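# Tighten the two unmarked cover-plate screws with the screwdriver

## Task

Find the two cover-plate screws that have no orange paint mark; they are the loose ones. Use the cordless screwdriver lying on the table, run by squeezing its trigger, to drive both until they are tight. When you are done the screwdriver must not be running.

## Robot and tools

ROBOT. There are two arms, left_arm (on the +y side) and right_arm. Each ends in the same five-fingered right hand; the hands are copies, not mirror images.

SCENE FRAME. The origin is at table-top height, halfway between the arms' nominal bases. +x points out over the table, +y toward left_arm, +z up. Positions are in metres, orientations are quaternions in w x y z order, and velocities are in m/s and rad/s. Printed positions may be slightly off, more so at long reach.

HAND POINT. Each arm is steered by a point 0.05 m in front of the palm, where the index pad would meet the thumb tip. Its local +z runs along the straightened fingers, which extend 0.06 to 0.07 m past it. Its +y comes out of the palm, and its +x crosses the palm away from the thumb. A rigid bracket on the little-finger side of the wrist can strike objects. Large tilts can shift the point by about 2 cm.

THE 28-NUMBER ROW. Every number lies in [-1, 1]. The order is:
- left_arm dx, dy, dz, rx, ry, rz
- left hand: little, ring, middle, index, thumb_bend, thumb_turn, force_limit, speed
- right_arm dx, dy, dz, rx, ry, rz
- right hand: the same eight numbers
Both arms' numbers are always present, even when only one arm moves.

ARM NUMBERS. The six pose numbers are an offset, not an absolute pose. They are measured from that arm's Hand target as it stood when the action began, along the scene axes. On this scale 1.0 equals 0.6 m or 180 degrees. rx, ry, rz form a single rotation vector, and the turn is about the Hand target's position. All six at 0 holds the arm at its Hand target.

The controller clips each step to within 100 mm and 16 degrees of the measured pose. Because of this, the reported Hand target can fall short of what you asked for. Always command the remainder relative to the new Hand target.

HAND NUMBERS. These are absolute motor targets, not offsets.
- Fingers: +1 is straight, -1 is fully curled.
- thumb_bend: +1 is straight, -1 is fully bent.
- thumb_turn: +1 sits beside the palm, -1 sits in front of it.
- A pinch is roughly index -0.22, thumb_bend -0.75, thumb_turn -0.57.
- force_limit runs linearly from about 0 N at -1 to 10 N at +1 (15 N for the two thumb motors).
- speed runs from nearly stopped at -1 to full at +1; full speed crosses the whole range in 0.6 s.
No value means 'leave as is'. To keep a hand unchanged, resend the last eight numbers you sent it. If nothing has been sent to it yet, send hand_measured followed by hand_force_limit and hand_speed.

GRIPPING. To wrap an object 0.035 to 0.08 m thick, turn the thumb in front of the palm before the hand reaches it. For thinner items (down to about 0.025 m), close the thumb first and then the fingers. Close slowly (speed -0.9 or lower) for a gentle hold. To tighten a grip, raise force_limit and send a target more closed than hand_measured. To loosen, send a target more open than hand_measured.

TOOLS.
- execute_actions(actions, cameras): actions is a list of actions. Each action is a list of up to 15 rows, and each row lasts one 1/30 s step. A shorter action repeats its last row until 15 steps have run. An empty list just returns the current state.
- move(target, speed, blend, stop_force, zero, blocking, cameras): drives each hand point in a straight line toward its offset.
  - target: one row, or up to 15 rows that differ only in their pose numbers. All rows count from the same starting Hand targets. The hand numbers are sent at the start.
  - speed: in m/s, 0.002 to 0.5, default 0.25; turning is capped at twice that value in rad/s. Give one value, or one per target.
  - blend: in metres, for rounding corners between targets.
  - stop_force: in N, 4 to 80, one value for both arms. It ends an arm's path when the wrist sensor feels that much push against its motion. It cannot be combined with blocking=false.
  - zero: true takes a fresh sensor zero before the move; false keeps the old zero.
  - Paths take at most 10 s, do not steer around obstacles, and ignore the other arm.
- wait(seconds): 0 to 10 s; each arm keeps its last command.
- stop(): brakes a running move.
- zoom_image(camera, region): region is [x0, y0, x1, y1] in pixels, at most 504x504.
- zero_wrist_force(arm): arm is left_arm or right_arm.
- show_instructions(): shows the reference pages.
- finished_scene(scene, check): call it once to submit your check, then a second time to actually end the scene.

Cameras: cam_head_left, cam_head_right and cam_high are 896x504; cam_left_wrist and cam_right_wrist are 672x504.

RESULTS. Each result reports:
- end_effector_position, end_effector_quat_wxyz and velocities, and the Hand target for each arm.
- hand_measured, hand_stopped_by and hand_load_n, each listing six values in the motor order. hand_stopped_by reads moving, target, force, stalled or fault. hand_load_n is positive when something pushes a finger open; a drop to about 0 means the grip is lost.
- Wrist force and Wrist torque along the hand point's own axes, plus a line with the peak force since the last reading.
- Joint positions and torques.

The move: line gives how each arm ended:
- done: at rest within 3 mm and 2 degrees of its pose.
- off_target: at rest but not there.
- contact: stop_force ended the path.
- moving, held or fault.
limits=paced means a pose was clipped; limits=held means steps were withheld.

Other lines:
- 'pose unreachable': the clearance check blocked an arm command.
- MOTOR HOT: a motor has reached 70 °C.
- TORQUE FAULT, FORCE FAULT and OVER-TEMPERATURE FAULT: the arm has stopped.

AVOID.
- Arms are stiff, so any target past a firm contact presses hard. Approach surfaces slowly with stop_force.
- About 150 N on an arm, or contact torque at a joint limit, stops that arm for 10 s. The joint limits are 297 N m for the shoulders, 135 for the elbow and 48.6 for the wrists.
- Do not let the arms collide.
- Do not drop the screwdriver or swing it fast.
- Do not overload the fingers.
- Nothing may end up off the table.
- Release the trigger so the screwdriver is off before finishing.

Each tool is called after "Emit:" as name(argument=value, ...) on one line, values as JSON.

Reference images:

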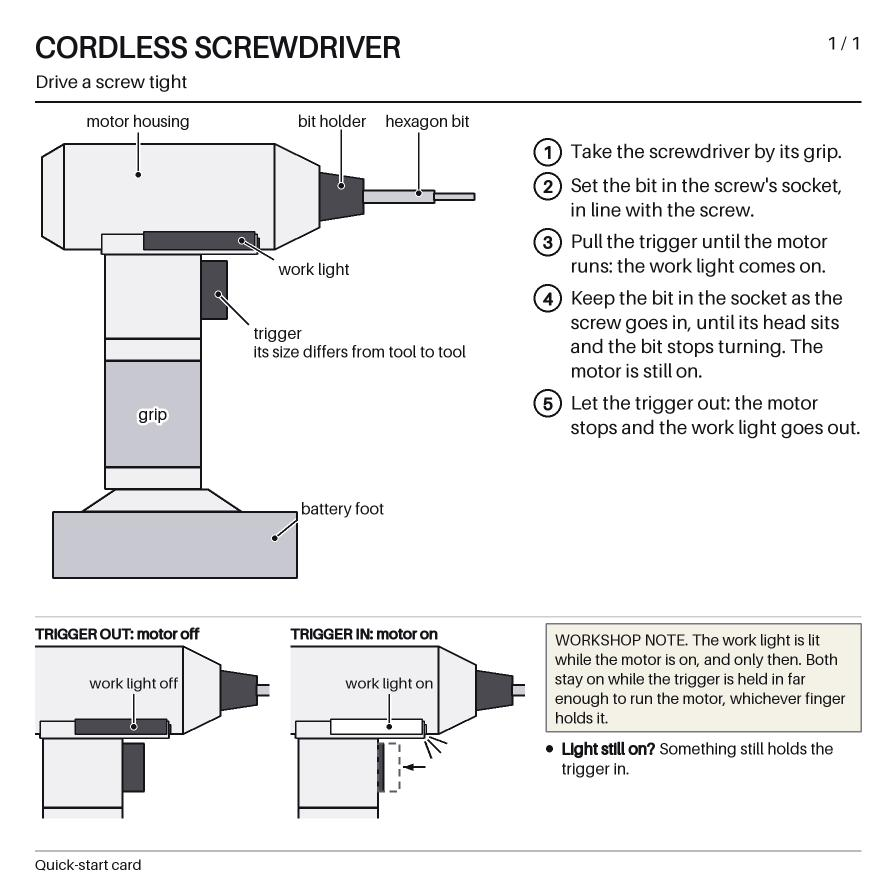

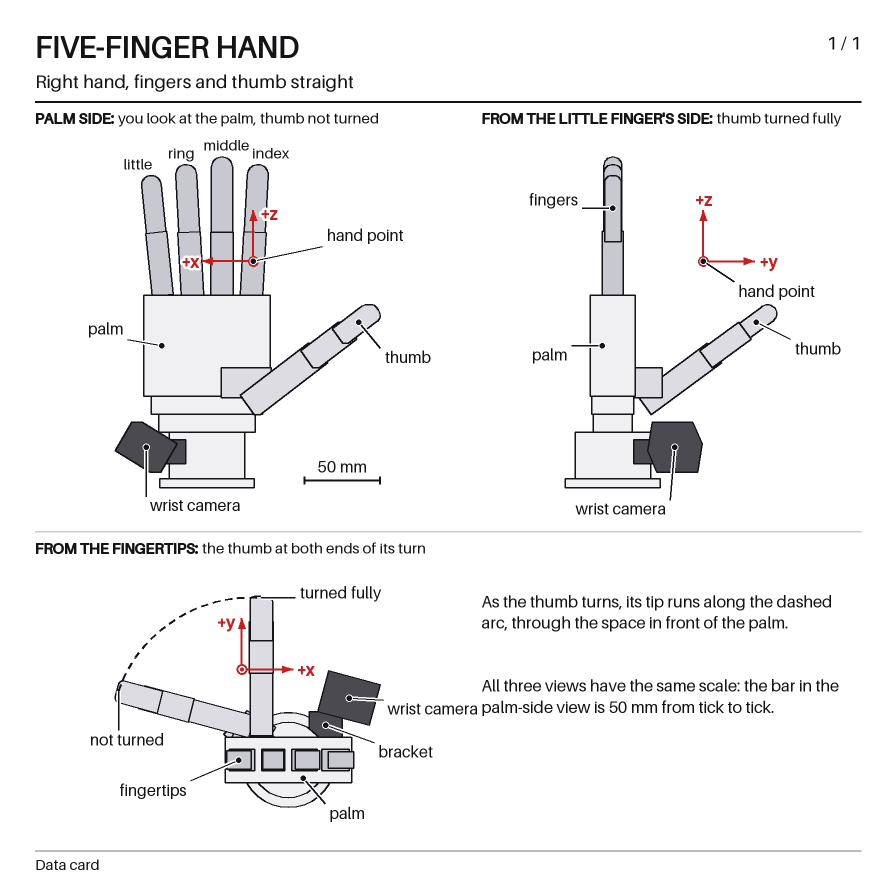

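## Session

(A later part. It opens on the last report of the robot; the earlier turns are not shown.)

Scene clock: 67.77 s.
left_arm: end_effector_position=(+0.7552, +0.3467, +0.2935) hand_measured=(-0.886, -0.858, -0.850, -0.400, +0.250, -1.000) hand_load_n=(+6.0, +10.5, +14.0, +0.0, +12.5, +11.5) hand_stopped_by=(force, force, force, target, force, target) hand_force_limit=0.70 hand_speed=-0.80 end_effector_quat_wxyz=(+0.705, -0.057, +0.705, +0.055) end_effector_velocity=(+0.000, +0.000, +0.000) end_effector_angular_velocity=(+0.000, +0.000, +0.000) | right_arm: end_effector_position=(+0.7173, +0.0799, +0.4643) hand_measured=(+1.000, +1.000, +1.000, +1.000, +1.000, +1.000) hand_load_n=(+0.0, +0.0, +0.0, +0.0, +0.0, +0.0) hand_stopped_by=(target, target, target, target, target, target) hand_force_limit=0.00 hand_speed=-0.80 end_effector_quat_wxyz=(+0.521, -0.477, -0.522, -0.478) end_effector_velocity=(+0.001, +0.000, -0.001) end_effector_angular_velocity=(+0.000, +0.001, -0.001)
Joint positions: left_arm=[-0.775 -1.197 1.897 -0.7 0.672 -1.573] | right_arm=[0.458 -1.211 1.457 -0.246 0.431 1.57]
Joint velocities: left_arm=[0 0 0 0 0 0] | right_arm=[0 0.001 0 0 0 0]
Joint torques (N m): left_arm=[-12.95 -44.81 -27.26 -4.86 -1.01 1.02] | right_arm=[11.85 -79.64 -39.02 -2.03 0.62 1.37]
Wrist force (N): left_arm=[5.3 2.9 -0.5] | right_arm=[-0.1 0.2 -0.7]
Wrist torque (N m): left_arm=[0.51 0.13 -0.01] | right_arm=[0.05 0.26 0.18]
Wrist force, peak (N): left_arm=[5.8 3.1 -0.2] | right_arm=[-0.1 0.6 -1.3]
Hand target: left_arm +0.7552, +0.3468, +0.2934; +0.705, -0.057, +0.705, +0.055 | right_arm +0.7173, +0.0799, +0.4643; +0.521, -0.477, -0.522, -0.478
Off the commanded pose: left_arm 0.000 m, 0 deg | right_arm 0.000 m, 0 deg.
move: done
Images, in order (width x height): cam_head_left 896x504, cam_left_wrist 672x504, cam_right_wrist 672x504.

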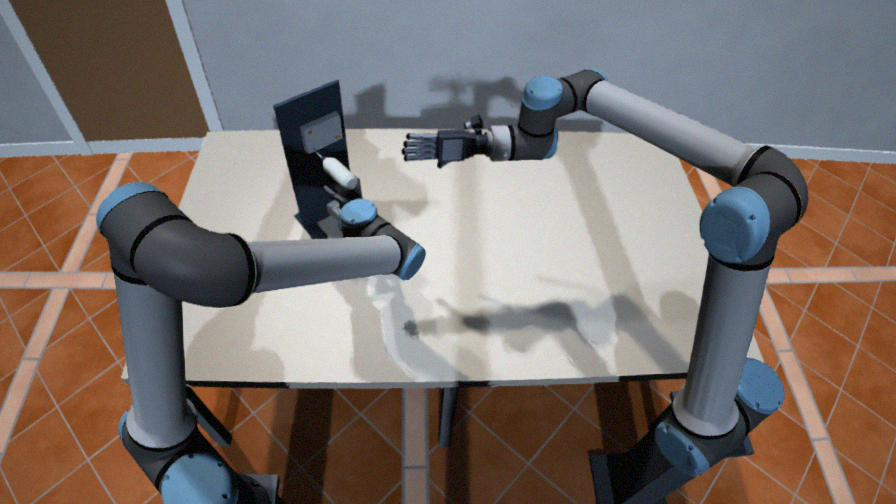

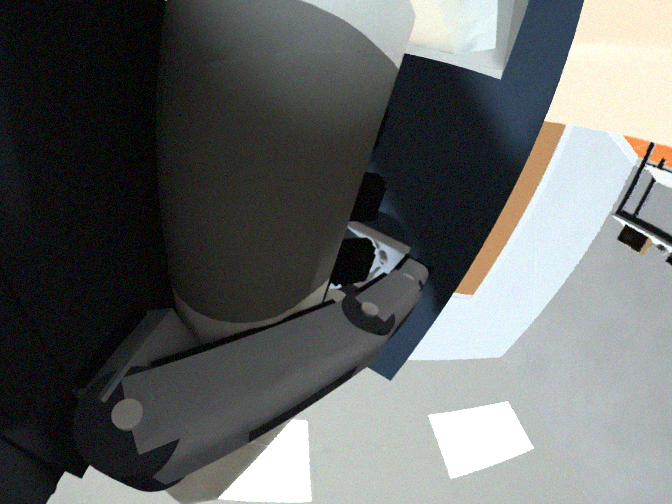

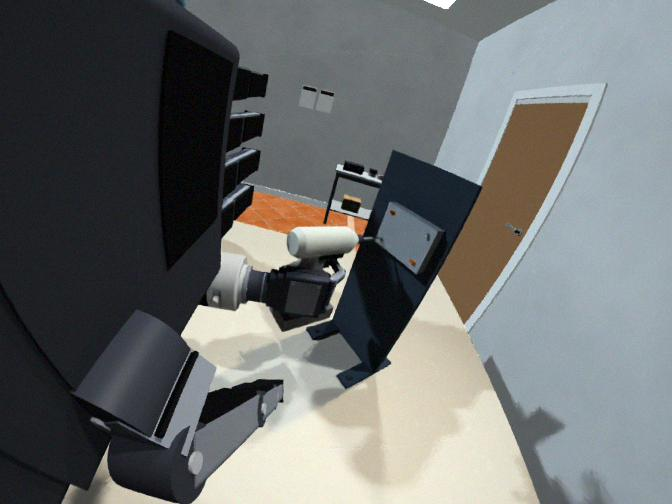

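Emit:
move(target=[0.0158,0.0123,0,0,0,0,-1,-1,-0.97,-0.4,-1,-1,0.7,-0.8,0,0.0,0,0,0,0,1,1,1,1,1,1,0,-0.8], speed=0.008, stop_force=5, cameras=["cam_left_wrist","cam_right_wrist","cam_head_left"])

Emit:
zoom_image(camera="cam_left_wrist", region=[355, 240, 405, 290])

Emit:
zoom_image(camera="cam_right_wrist", region=[350, 210, 410, 270])

Scene clock: 70.07 s.
left_arm: end_effector_position=(+0.7605, +0.3509, +0.2934) hand_measured=(-0.886, -0.858, -0.850, -0.400, +0.250, -1.000) hand_load_n=(+6.5, +10.5, +14.0, +0.0, +12.5, +11.0) hand_stopped_by=(force, force, force, target, force, target) hand_force_limit=0.70 hand_speed=-0.80 end_effector_quat_wxyz=(+0.705, -0.057, +0.705, +0.055) end_effector_velocity=(+0.000, +0.000, +0.000) end_effector_angular_velocity=(+0.001, +0.000, +0.000) | right_arm: end_effector_position=(+0.7173, +0.0799, +0.4643) hand_measured=(+1.000, +1.000, +1.000, +1.000, +1.000, +1.000) hand_load_n=(+0.0, +0.0, +0.0, +0.0, +0.0, +0.0) hand_stopped_by=(target, target, target, target, target, target) hand_force_limit=0.00 hand_speed=-0.80 end_effector_quat_wxyz=(+0.521, -0.477, -0.522, -0.478) end_effector_velocity=(+0.000, +0.000, +0.000) end_effector_angular_velocity=(+0.000, -0.001, +0.000)
Joint positions: left_arm=[-0.765 -1.193 1.891 -0.698 0.681 -1.573] | right_arm=[0.458 -1.211 1.457 -0.246 0.431 1.57]
Joint velocities: left_arm=[0 0 0 0 0 0.001] | right_arm=[0 0 0 -0.001 0 0]
Joint torques (N m): left_arm=[-18.23 -81.03 -26.16 -5.4 -1.79 0.23] | right_arm=[13.01 -80.07 -39.45 -2.73 0.51 1.27]
Wrist force (N): left_arm=[5.8 1.7 -3.1] | right_arm=[0.1 0.5 -0.7]
Wrist torque (N m): left_arm=[0.51 0.00 0.07] | right_arm=[0.09 0.24 0.19]
Wrist force, peak (N): left_arm=[8.1 -4.2 -13.8] | right_arm=[-0.3 0.6 -1.0]
Hand target: left_arm +0.7605, +0.3509, +0.2934; +0.705, -0.057, +0.705, +0.055 | right_arm +0.7173, +0.0799, +0.4643; +0.521, -0.477, -0.522, -0.478
Off the commanded pose: left_arm 0.005 m, 0 deg | right_arm 0.000 m, 0 deg.
move: contact (left_arm)
Images, in order (width x height): cam_head_left 896x504, cam_left_wrist 672x504, cam_right_wrist 672x504.

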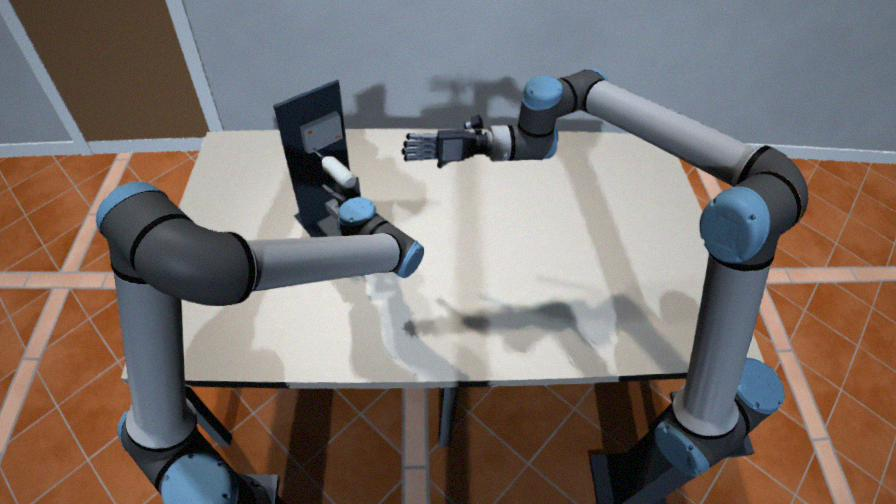

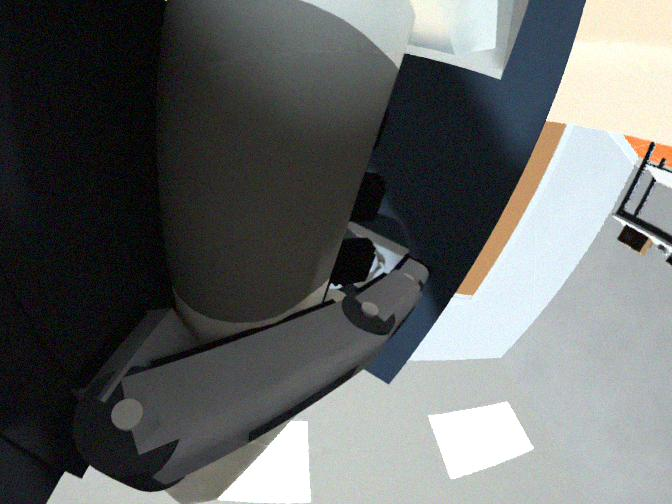

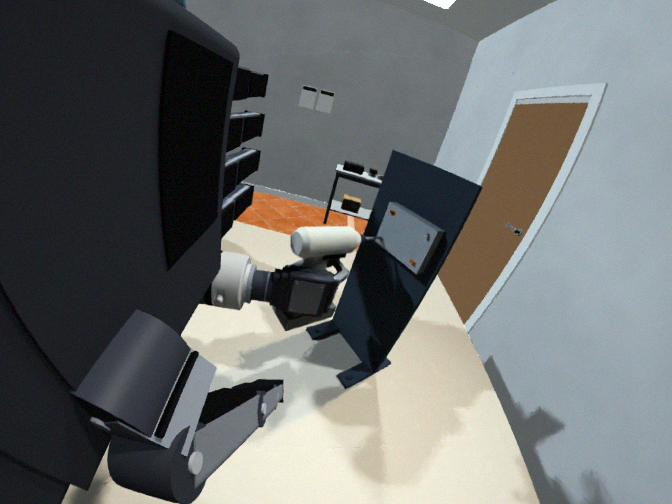

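Scaled by 10.080 from the camera's 672x504 image, which has a finer 960x720 frame.

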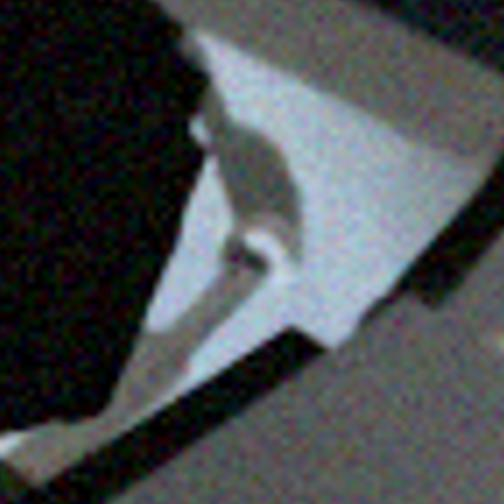

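Scaled by 8.400 from the camera's 672x504 image, which has a finer 960x720 frame.

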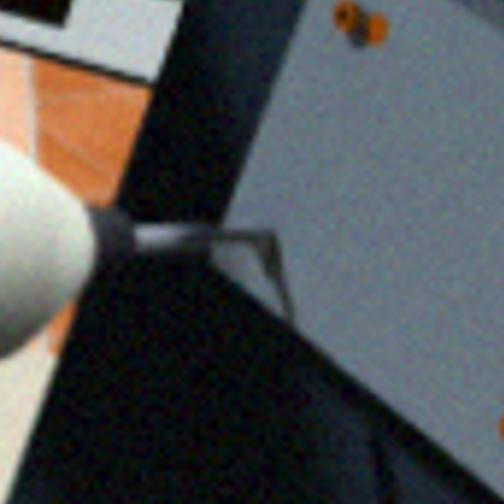

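Emit:
move(target=[-0.0047,-0.0008,-0.0025,0,0,0,-1,-1,-0.97,-0.4,-1,-1,0.7,-0.8,0,0.0,0,0,0,0,1,1,1,1,1,1,0,-0.8], speed=0.03, cameras=["cam_left_wrist","cam_right_wrist"])

Emit:
zoom_image(camera="cam_left_wrist", region=[360, 245, 400, 285])

Emit:
zoom_image(camera="cam_right_wrist", region=[360, 215, 400, 255])

Scene clock: 71.30 s.
left_arm: end_effector_position=(+0.7576, +0.3504, +0.2919) hand_measured=(-0.886, -0.858, -0.850, -0.400, +0.250, -1.000) hand_load_n=(+6.0, +10.5, +14.0, +0.0, +12.5, +11.0) hand_stopped_by=(force, force, force, target, force, target) hand_force_limit=0.70 hand_speed=-0.80 end_effector_quat_wxyz=(+0.705, -0.057, +0.705, +0.055) end_effector_velocity=(+0.000, -0.001, +0.000) end_effector_angular_velocity=(+0.000, +0.000, -0.001) | right_arm: end_effector_position=(+0.7173, +0.0799, +0.4643) hand_measured=(+1.000, +1.000, +1.000, +1.000, +1.000, +1.000) hand_load_n=(+0.0, +0.0, +0.0, +0.0, +0.0, +0.0) hand_stopped_by=(target, target, target, target, target, target) hand_force_limit=0.00 hand_speed=-0.80 end_effector_quat_wxyz=(+0.521, -0.477, -0.522, -0.478) end_effector_velocity=(+0.000, +0.000, -0.001) end_effector_angular_velocity=(+0.000, +0.000, +0.000)
Joint positions: left_arm=[-0.768 -1.194 1.897 -0.703 0.678 -1.573] | right_arm=[0.458 -1.211 1.457 -0.246 0.431 1.57]
Joint velocities: left_arm=[-0.001 0 0 0 0 0] | right_arm=[0 0.001 0 0 0 0]
Joint torques (N m): left_arm=[-2.99 -77.02 -31.9 -4.38 -1.01 -0.64] | right_arm=[13.32 -79.72 -39.38 -2.91 0.51 1.19]
Wrist force (N): left_arm=[5.4 2.9 -0.3] | right_arm=[0.2 0.1 -0.7]
Wrist torque (N m): left_arm=[0.50 0.12 0.00] | right_arm=[0.03 0.21 0.19]
Wrist force, peak (N): left_arm=[5.9 1.8 -2.9] | right_arm=[-0.2 0.6 -1.2]
Hand target: left_arm +0.7577, +0.3504, +0.2919; +0.705, -0.057, +0.705, +0.055 | right_arm +0.7173, +0.0799, +0.4643; +0.521, -0.477, -0.522, -0.478
Off the commanded pose: left_arm 0.000 m, 0 deg | right_arm 0.000 m, 0 deg.
move: done
Images, in order (width x height): cam_left_wrist 672x504, cam_right_wrist 672x504.

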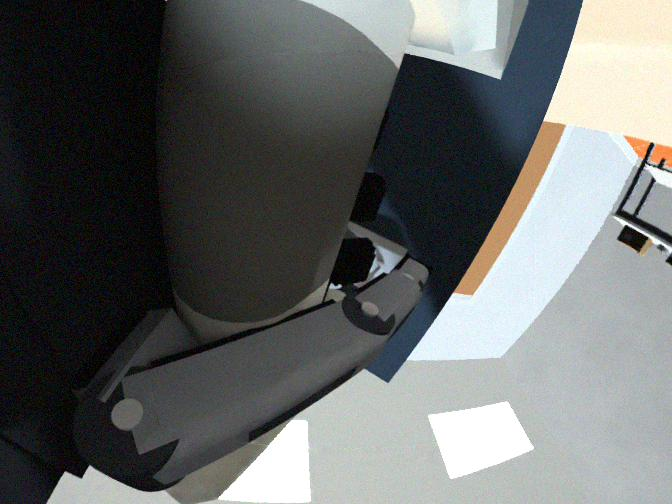

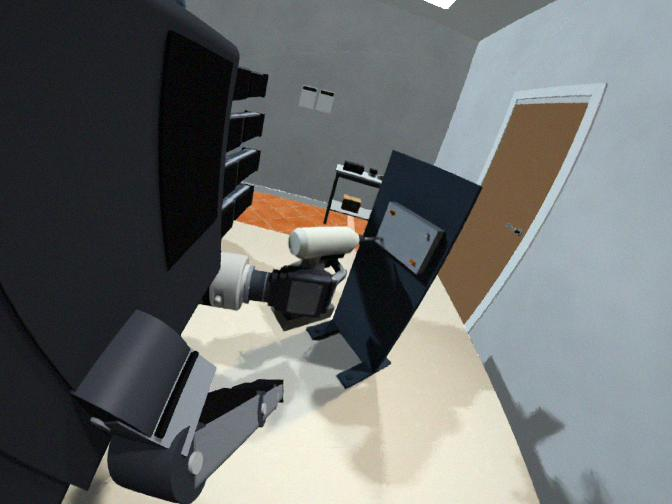

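Scaled by 12.600 from the camera's 672x504 image, which has a finer 960x720 frame.

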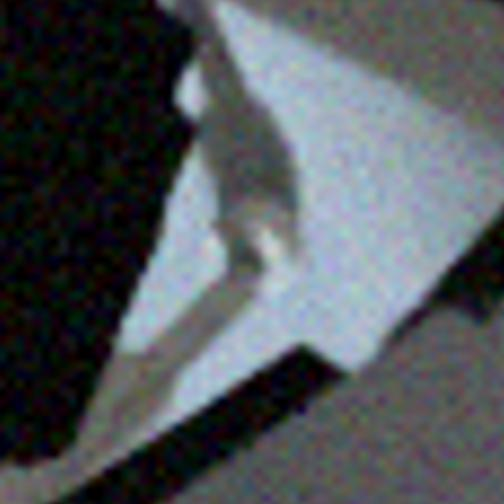

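Scaled by 12.600 from the camera's 672x504 image, which has a finer 960x720 frame.

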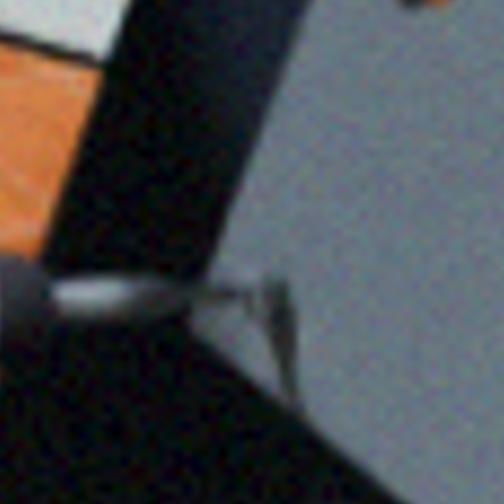

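Emit:
move(target=[0.0105,0.0082,0,0,0,0,-1,-1,-0.97,-0.4,-1,-1,0.7,-0.8,0,0.0,0,0,0,0,1,1,1,1,1,1,0,-0.8], speed=0.006, stop_force=4, cameras=["cam_left_wrist","cam_right_wrist"])

Emit:
zoom_image(camera="cam_left_wrist", region=[350, 235, 410, 295])

Emit:
zoom_image(camera="cam_right_wrist", region=[350, 205, 410, 265])

Scene clock: 73.57 s.
left_arm: end_effector_position=(+0.7597, +0.3520, +0.2919) hand_measured=(-0.886, -0.858, -0.850, -0.400, +0.250, -1.000) hand_load_n=(+6.0, +10.5, +14.0, +0.0, +12.5, +11.0) hand_stopped_by=(force, force, force, target, force, target) hand_force_limit=0.70 hand_speed=-0.80 end_effector_quat_wxyz=(+0.705, -0.057, +0.705, +0.055) end_effector_velocity=(+0.000, +0.000, -0.001) end_effector_angular_velocity=(-0.001, +0.000, +0.000) | right_arm: end_effector_position=(+0.7173, +0.0799, +0.4643) hand_measured=(+1.000, +1.000, +1.000, +1.000, +1.000, +1.000) hand_load_n=(+0.0, +0.0, +0.0, +0.0, +0.0, +0.0) hand_stopped_by=(target, target, target, target, target, target) hand_force_limit=0.00 hand_speed=-0.80 end_effector_quat_wxyz=(+0.521, -0.477, -0.522, -0.478) end_effector_velocity=(+0.000, +0.000, +0.000) end_effector_angular_velocity=(+0.000, +0.000, +0.000)
Joint positions: left_arm=[-0.764 -1.193 1.895 -0.702 0.682 -1.573] | right_arm=[0.458 -1.211 1.457 -0.246 0.431 1.57]
Joint velocities: left_arm=[0 0.001 0 0 0 -0.002] | right_arm=[0 0 0 0 0 0.001]
Joint torques (N m): left_arm=[-10.95 -82.06 -26.07 -5.27 -1.93 -1.73] | right_arm=[12.88 -78.62 -40.25 -3.17 0.6 1.34]
Wrist force (N): left_arm=[5.0 1.5 -3.6] | right_arm=[-0.1 0.2 -0.8]
Wrist torque (N m): left_arm=[0.50 0.02 0.06] | right_arm=[0.06 0.27 0.17]
Wrist force, peak (N): left_arm=[7.0 -2.8 -11.3] | right_arm=[0.0 0.8 -1.1]
Hand target: left_arm +0.7597, +0.3520, +0.2920; +0.705, -0.057, +0.705, +0.055 | right_arm +0.7173, +0.0799, +0.4643; +0.521, -0.477, -0.522, -0.478
Off the commanded pose: left_arm 0.005 m, 0 deg | right_arm 0.000 m, 0 deg.
move: contact (left_arm)
Images, in order (width x height): cam_left_wrist 672x504, cam_right_wrist 672x504.

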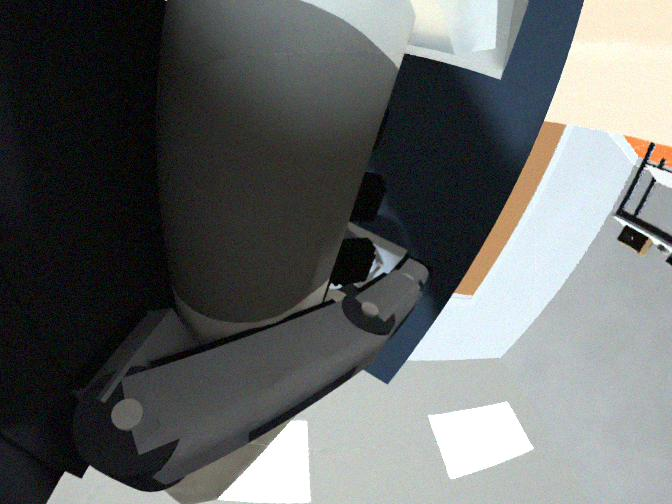

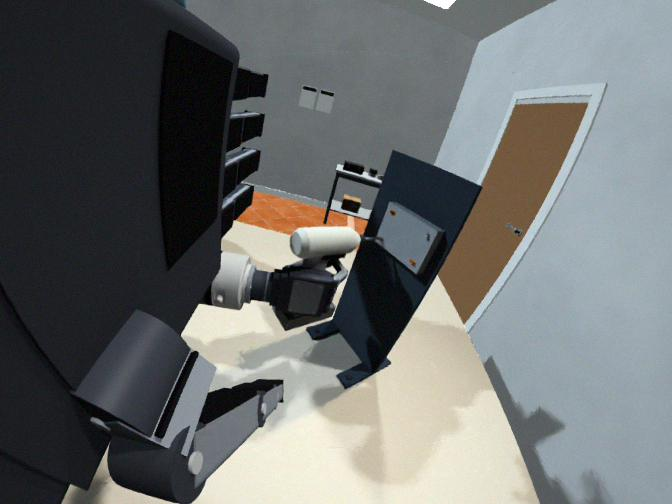

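Scaled by 8.400 from the camera's 672x504 image, which has a finer 960x720 frame.

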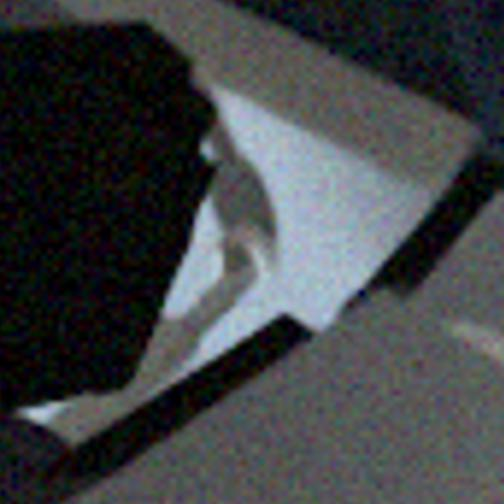

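Scaled by 8.400 from the camera's 672x504 image, which has a finer 960x720 frame.

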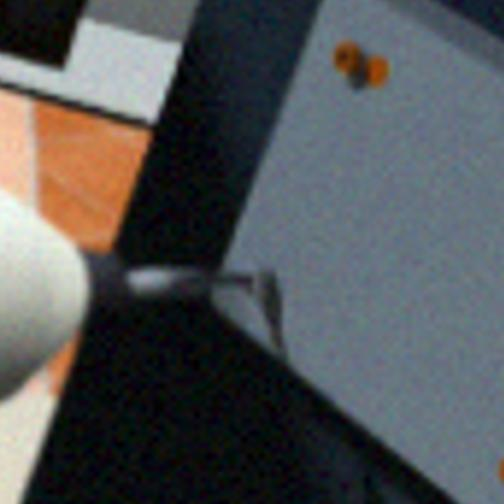

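Emit:
move(target=[0.0009,0.0007,0,0,0,0,-1,-1,-0.97,-1,-1,-1,0.9,-0.6,0,0.0,0,0,0,0,1,1,1,1,1,1,0,-0.8], speed=0.01, cameras=["cam_head_left","cam_right_wrist"])

Emit:
zoom_image(camera="cam_right_wrist", region=[270, 200, 410, 340])

Scene clock: 75.33 s.
left_arm: end_effector_position=(+0.7603, +0.3524, +0.2920) hand_measured=(-0.886, -0.858, -0.850, -0.750, +0.250, -1.000) hand_load_n=(+9.0, +11.5, +13.0, +9.5, +13.0, +7.0) hand_stopped_by=(force, force, force, force, force, target) hand_force_limit=0.90 hand_speed=-0.60 end_effector_quat_wxyz=(+0.705, -0.057, +0.705, +0.055) end_effector_velocity=(+0.000, -0.001, -0.001) end_effector_angular_velocity=(+0.001, +0.001, -0.001) | right_arm: end_effector_position=(+0.7173, +0.0799, +0.4643) hand_measured=(+1.000, +1.000, +1.000, +1.000, +1.000, +1.000) hand_load_n=(+0.0, +0.0, +0.0, +0.0, +0.0, +0.0) hand_stopped_by=(target, target, target, target, target, target) hand_force_limit=0.00 hand_speed=-0.80 end_effector_quat_wxyz=(+0.521, -0.477, -0.522, -0.478) end_effector_velocity=(+0.000, +0.000, +0.000) end_effector_angular_velocity=(+0.001, -0.001, +0.000)
Joint positions: left_arm=[-0.763 -1.192 1.894 -0.702 0.683 -1.573] | right_arm=[0.458 -1.211 1.457 -0.246 0.431 1.57]
Joint velocities: left_arm=[0 0.001 0 0 0.001 0.001] | right_arm=[0 0 0 -0.001 0 0]
Joint torques (N m): left_arm=[16.63 -41.39 -48.57 0.76 1.69 -1.01] | right_arm=[12.45 -80.04 -41 -3.29 0.47 1.14]
Wrist force (N): left_arm=[3.6 -2.3 -11.5] | right_arm=[-0.2 0.5 -0.4]
Wrist torque (N m): left_arm=[0.48 -0.59 0.38] | right_arm=[0.07 0.27 0.18]
Wrist force, peak (N): left_arm=[9.4 -7.0 -16.5] | right_arm=[-0.6 0.3 -1.0]
Hand target: left_arm +0.7603, +0.3524, +0.2919; +0.705, -0.057, +0.705, +0.055 | right_arm +0.7173, +0.0799, +0.4643; +0.521, -0.477, -0.522, -0.478
Off the commanded pose: left_arm 0.000 m, 0 deg | right_arm 0.000 m, 0 deg.
move: done
Images, in order (width x height): cam_head_left 896x504, cam_right_wrist 672x504.

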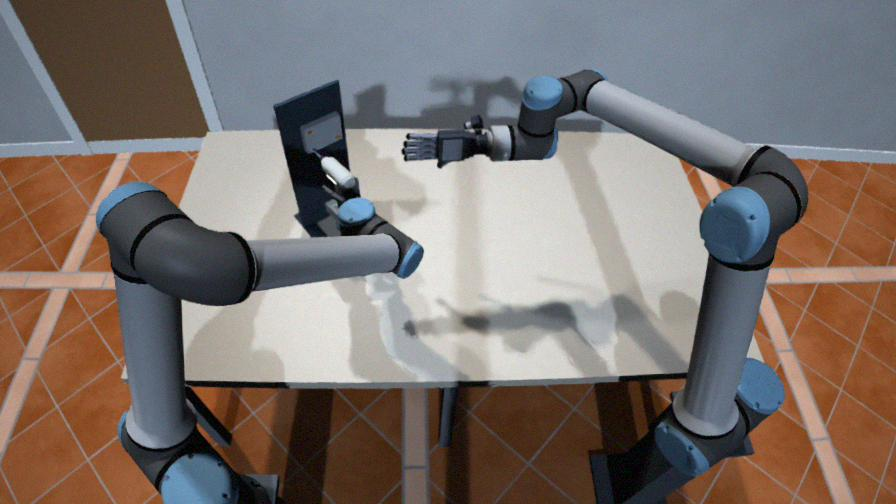

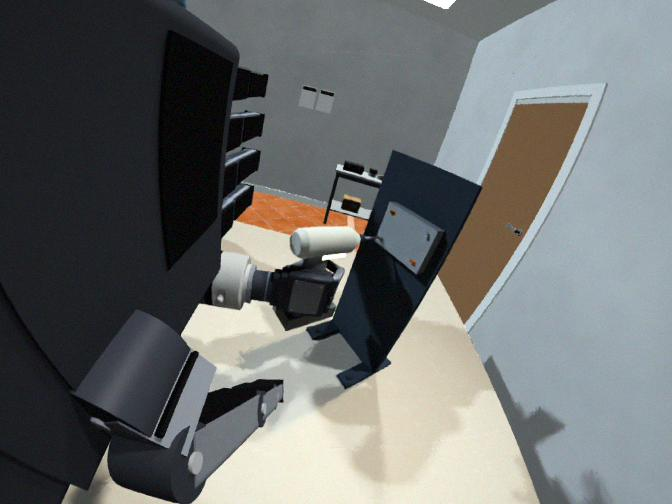

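Scaled by 3.600 from the camera's 672x504 image, which has a finer 960x720 frame.

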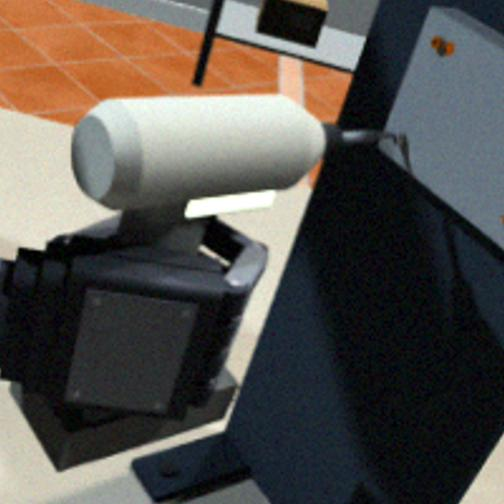

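Emit:
move(target=[0.0003,-0.0004,-0.0012,0,0,0,-1,-1,-0.97,-1,-1,-1,0.9,-0.6,0,0.0,0,0,0,0,1,1,1,1,1,1,0,-0.8], speed=0.005, cameras=["cam_right_wrist"])

Emit:
zoom_image(camera="cam_right_wrist", region=[350, 205, 410, 265])

Scene clock: 76.20 s.
left_arm: end_effector_position=(+0.7605, +0.3522, +0.2912) hand_measured=(-0.886, -0.858, -0.850, -0.750, +0.250, -1.000) hand_load_n=(+9.0, +11.0, +12.5, +9.5, +13.5, +6.5) hand_stopped_by=(force, force, force, force, force, target) hand_force_limit=0.90 hand_speed=-0.60 end_effector_quat_wxyz=(+0.705, -0.057, +0.705, +0.055) end_effector_velocity=(+0.000, -0.001, +0.000) end_effector_angular_velocity=(+0.000, +0.000, -0.001) | right_arm: end_effector_position=(+0.7173, +0.0799, +0.4643) hand_measured=(+1.000, +1.000, +1.000, +1.000, +1.000, +1.000) hand_load_n=(+0.0, +0.0, +0.0, +0.0, +0.5, -0.5) hand_stopped_by=(target, target, target, target, target, target) hand_force_limit=0.00 hand_speed=-0.80 end_effector_quat_wxyz=(+0.521, -0.477, -0.522, -0.478) end_effector_velocity=(+0.000, +0.000, +0.001) end_effector_angular_velocity=(+0.001, -0.001, +0.000)
Joint positions: left_arm=[-0.763 -1.191 1.894 -0.703 0.683 -1.573] | right_arm=[0.458 -1.211 1.457 -0.246 0.431 1.57]
Joint velocities: left_arm=[-0.001 0 0 0 0 0] | right_arm=[0 -0.001 0 0 0 0]
Joint torques (N m): left_arm=[-3.76 -52.72 -50.7 -5.37 -1.5 -0.91] | right_arm=[12.93 -79.24 -40.55 -3.1 0.39 1]
Wrist force (N): left_arm=[3.5 -1.3 -12.1] | right_arm=[-0.1 0.4 -0.5]
Wrist torque (N m): left_arm=[0.36 -0.54 0.30] | right_arm=[0.06 0.26 0.17]
Wrist force, peak (N): left_arm=[3.7 -1.6 -12.6] | right_arm=[-0.1 0.3 -1.1]
Hand target: left_arm +0.7604, +0.3522, +0.2912; +0.705, -0.057, +0.705, +0.055 | right_arm +0.7173, +0.0799, +0.4643; +0.521, -0.477, -0.522, -0.478
Off the commanded pose: left_arm 0.000 m, 0 deg | right_arm 0.000 m, 0 deg.
move: done
Images, in order (width x height): cam_right_wrist 672x504.

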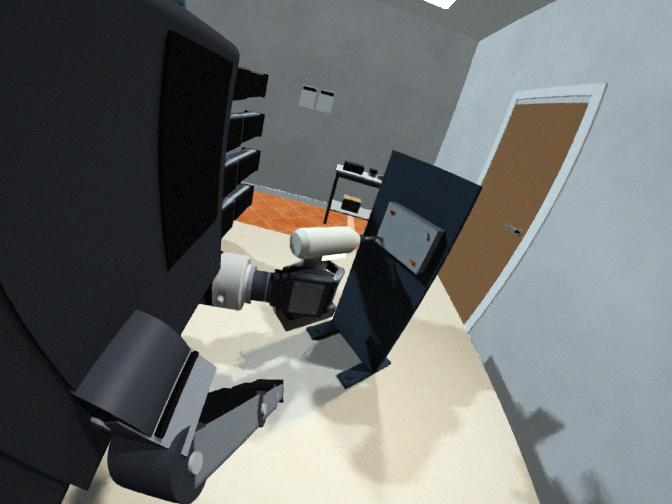

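Scaled by 8.400 from the camera's 672x504 image, which has a finer 960x720 frame.

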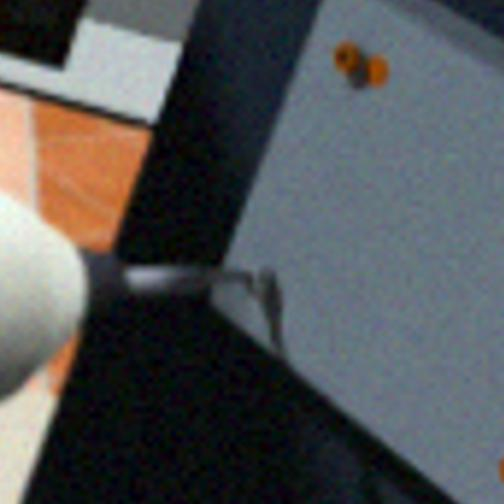

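Emit:
move(target=[0.0003,-0.0004,-0.0012,0,0,0,-1,-1,-0.97,-1,-1,-1,0.9,-0.6,0,0.0,0,0,0,0,1,1,1,1,1,1,0,-0.8], speed=0.005, cameras=[])

Emit:
move(target=[0.0003,-0.0004,-0.0012,0,0,0,-1,-1,-0.97,-1,-1,-1,0.9,-0.6,0,0.0,0,0,0,0,1,1,1,1,1,1,0,-0.8], speed=0.005, cameras=["cam_right_wrist","cam_left_wrist"])

Emit:
zoom_image(camera="cam_left_wrist", region=[350, 235, 410, 295])

Emit:
zoom_image(camera="cam_right_wrist", region=[350, 205, 410, 265])

Scene clock: 77.17 s.
left_arm: end_effector_position=(+0.7606, +0.3519, +0.2905) hand_measured=(-0.886, -0.858, -0.850, -0.750, +0.250, -1.000) hand_load_n=(+9.0, +11.5, +13.0, +9.5, +13.5, +6.5) hand_stopped_by=(force, force, force, force, force, target) hand_force_limit=0.90 hand_speed=-0.60 end_effector_quat_wxyz=(+0.705, -0.057, +0.705, +0.055) end_effector_velocity=(+0.000, +0.000, +0.000) end_effector_angular_velocity=(+0.000, +0.000, +0.000) | right_arm: end_effector_position=(+0.7173, +0.0799, +0.4643) hand_measured=(+1.000, +1.000, +1.000, +1.000, +1.000, +1.000) hand_load_n=(+0.0, +0.0, +0.0, -0.5, +0.0, +0.0) hand_stopped_by=(target, target, target, target, target, target) hand_force_limit=0.00 hand_speed=-0.80 end_effector_quat_wxyz=(+0.521, -0.477, -0.522, -0.478) end_effector_velocity=(+0.000, +0.000, +0.000) end_effector_angular_velocity=(-0.001, +0.001, +0.000)
Joint positions: left_arm=[-0.764 -1.19 1.894 -0.704 0.683 -1.573] | right_arm=[0.458 -1.211 1.457 -0.246 0.431 1.57]
Joint velocities: left_arm=[0 0 0 0 0 0] | right_arm=[0 0 0 0.001 0 0]
Joint torques (N m): left_arm=[-8.02 -51.15 -50.67 -5.54 -2.09 -0.23] | right_arm=[12.68 -80.15 -40.73 -3.22 0.54 1]
Wrist force (N): left_arm=[5.0 -0.1 -10.2] | right_arm=[0.1 0.5 -0.6]
Wrist torque (N m): left_arm=[0.37 -0.33 0.18] | right_arm=[0.09 0.22 0.20]
Wrist force, peak (N): left_arm=[3.6 -1.4 -12.3] | right_arm=[0.0 0.6 -0.9]
Hand target: left_arm +0.7606, +0.3519, +0.2905; +0.705, -0.057, +0.705, +0.055 | right_arm +0.7173, +0.0799, +0.4643; +0.521, -0.477, -0.522, -0.478
Off the commanded pose: left_arm 0.000 m, 0 deg | right_arm 0.000 m, 0 deg.
move: done
No camera images: "cameras" was empty.

Scene clock: 77.87 s.
left_arm: end_effector_position=(+0.7608, +0.3517, +0.2898) hand_measured=(-0.886, -0.858, -0.850, -0.750, +0.250, -1.000) hand_load_n=(+9.0, +11.5, +13.0, +9.5, +13.0, +7.0) hand_stopped_by=(force, force, force, force, force, target) hand_force_limit=0.90 hand_speed=-0.60 end_effector_quat_wxyz=(+0.705, -0.057, +0.705, +0.055) end_effector_velocity=(+0.000, -0.001, +0.000) end_effector_angular_velocity=(+0.001, +0.000, +0.000) | right_arm: end_effector_position=(+0.7173, +0.0799, +0.4643) hand_measured=(+1.000, +1.000, +1.000, +1.000, +1.000, +1.000) hand_load_n=(+0.0, +0.0, +0.0, +0.0, +0.5, +0.0) hand_stopped_by=(target, target, target, target, target, target) hand_force_limit=0.00 hand_speed=-0.80 end_effector_quat_wxyz=(+0.521, -0.477, -0.522, -0.478) end_effector_velocity=(+0.000, +0.000, +0.000) end_effector_angular_velocity=(+0.000, +0.001, +0.000)
Joint positions: left_arm=[-0.764 -1.189 1.894 -0.705 0.683 -1.573] | right_arm=[0.458 -1.211 1.457 -0.246 0.431 1.57]
Joint velocities: left_arm=[-0.001 0 0 0 -0.001 0.001] | right_arm=[0 0 0 0.001 0 0]
Joint torques (N m): left_arm=[-6.68 -52.27 -48.95 -4.9 -2.68 -0.8] | right_arm=[12.33 -80.23 -41.1 -3.32 0.54 0.98]
Wrist force (N): left_arm=[4.6 -1.2 -6.5] | right_arm=[-0.3 0.2 -0.8]
Wrist torque (N m): left_arm=[0.60 -0.21 0.24] | right_arm=[0.06 0.29 0.16]
Wrist force, peak (N): left_arm=[5.8 -0.2 -10.2] | right_arm=[-0.2 0.4 -1.3]
Hand target: left_arm +0.7608, +0.3517, +0.2898; +0.705, -0.057, +0.705, +0.055 | right_arm +0.7173, +0.0799, +0.4643; +0.521, -0.477, -0.522, -0.478
Off the commanded pose: left_arm 0.000 m, 0 deg | right_arm 0.000 m, 0 deg.
move: done
Images, in order (width x height): cam_left_wrist 672x504, cam_right_wrist 672x504.

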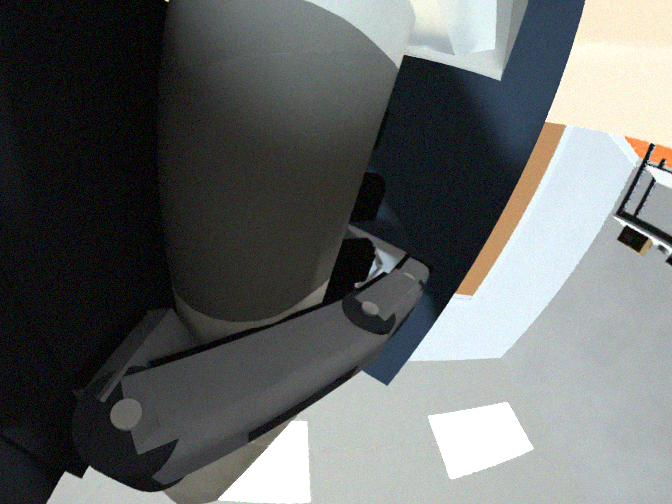

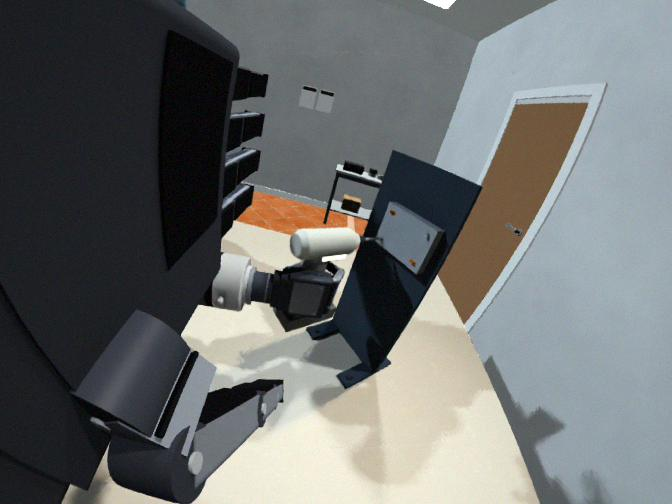

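Scaled by 8.400 from the camera's 672x504 image, which has a finer 960x720 frame.

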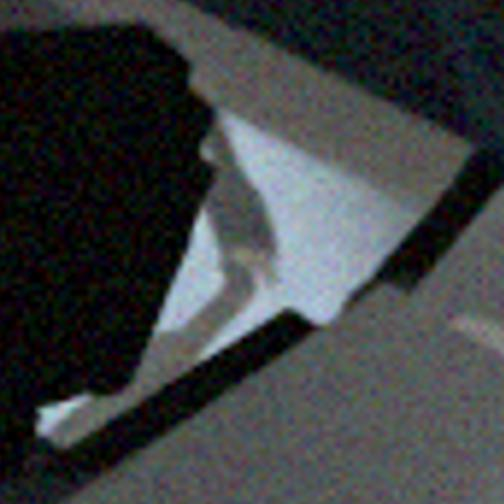

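Scaled by 8.400 from the camera's 672x504 image, which has a finer 960x720 frame.

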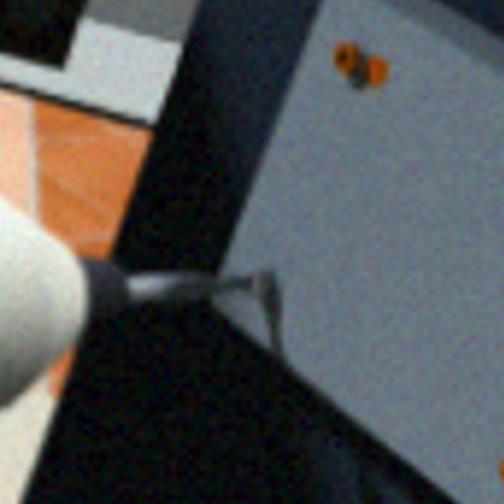

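Emit:
execute_actions(actions=[], cameras=["cam_left_wrist","cam_right_wrist"])

Emit:
zoom_image(camera="cam_left_wrist", region=[350, 235, 410, 295])

Emit:
zoom_image(camera="cam_right_wrist", region=[350, 205, 410, 265])

Scene clock: 79.00 s.
left_arm: end_effector_position=(+0.7608, +0.3517, +0.2898) hand_measured=(-0.886, -0.858, -0.850, -0.750, +0.250, -1.000) hand_load_n=(+9.0, +11.5, +13.5, +9.5, +13.5, +7.0) hand_stopped_by=(force, force, force, force, force, target) hand_force_limit=0.90 hand_speed=-0.60 end_effector_quat_wxyz=(+0.705, -0.057, +0.705, +0.055) end_effector_velocity=(+0.000, +0.000, +0.000) end_effector_angular_velocity=(+0.002, +0.001, -0.001) | right_arm: end_effector_position=(+0.7173, +0.0799, +0.4643) hand_measured=(+1.000, +1.000, +1.000, +1.000, +1.000, +1.000) hand_load_n=(+0.0, +0.0, +0.0, +0.0, +0.0, +0.0) hand_stopped_by=(target, target, target, target, target, target) hand_force_limit=0.00 hand_speed=-0.80 end_effector_quat_wxyz=(+0.521, -0.477, -0.522, -0.478) end_effector_velocity=(+0.000, +0.000, +0.001) end_effector_angular_velocity=(+0.001, -0.002, +0.000)
Joint positions: left_arm=[-0.764 -1.189 1.894 -0.705 0.683 -1.573] | right_arm=[0.458 -1.211 1.457 -0.246 0.431 1.57]
Joint velocities: left_arm=[0 0 0 0.001 0 0.002] | right_arm=[0 -0.001 0 -0.001 0 0]
Joint torques (N m): left_arm=[-6.45 -64 -39.31 -0.24 -2.9 -0.66] | right_arm=[12.95 -78.8 -41.63 -3.3 0.61 0.99]
Wrist force (N): left_arm=[4.3 -0.7 -6.4] | right_arm=[0.2 0.6 -1.0]
Wrist torque (N m): left_arm=[0.64 -0.18 0.23] | right_arm=[0.12 0.22 0.21]
Wrist force, peak (N): left_arm=[5.1 -1.2 -6.5] | right_arm=[0.2 0.6 -1.0]
Hand target: left_arm +0.7608, +0.3517, +0.2898; +0.705, -0.057, +0.705, +0.055 | right_arm +0.7173, +0.0799, +0.4643; +0.521, -0.477, -0.522, -0.478
Off the commanded pose: left_arm 0.000 m, 0 deg | right_arm 0.000 m, 0 deg.
Images, in order (width x height): cam_left_wrist 672x504, cam_right_wrist 672x504.

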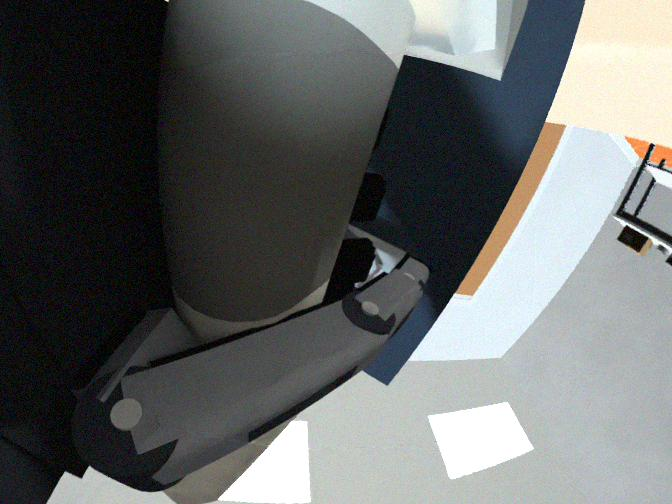

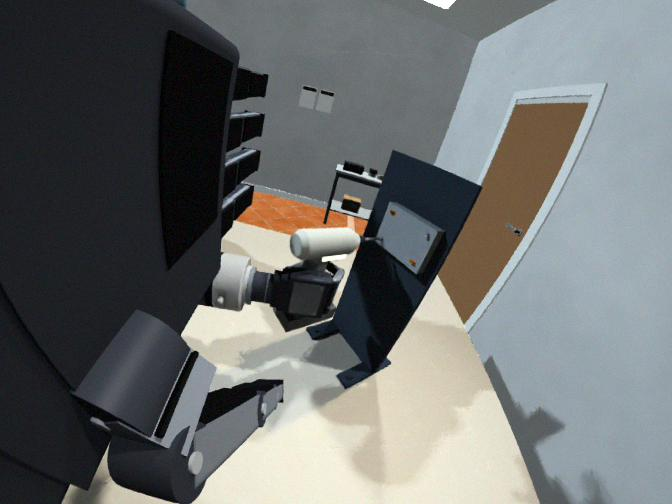

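Scaled by 8.400 from the camera's 672x504 image, which has a finer 960x720 frame.

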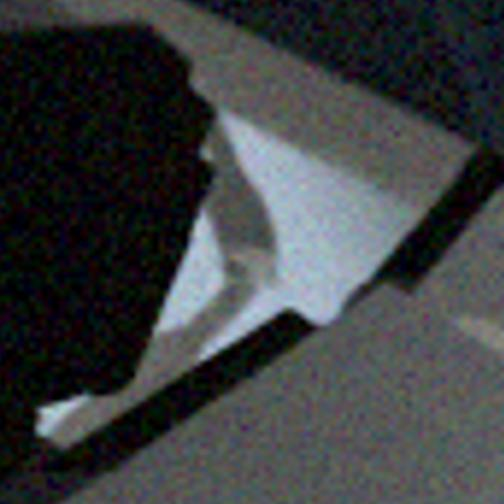

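Scaled by 8.400 from the camera's 672x504 image, which has a finer 960x720 frame.

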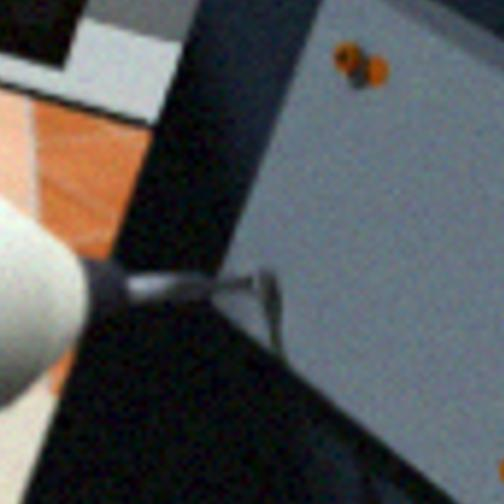

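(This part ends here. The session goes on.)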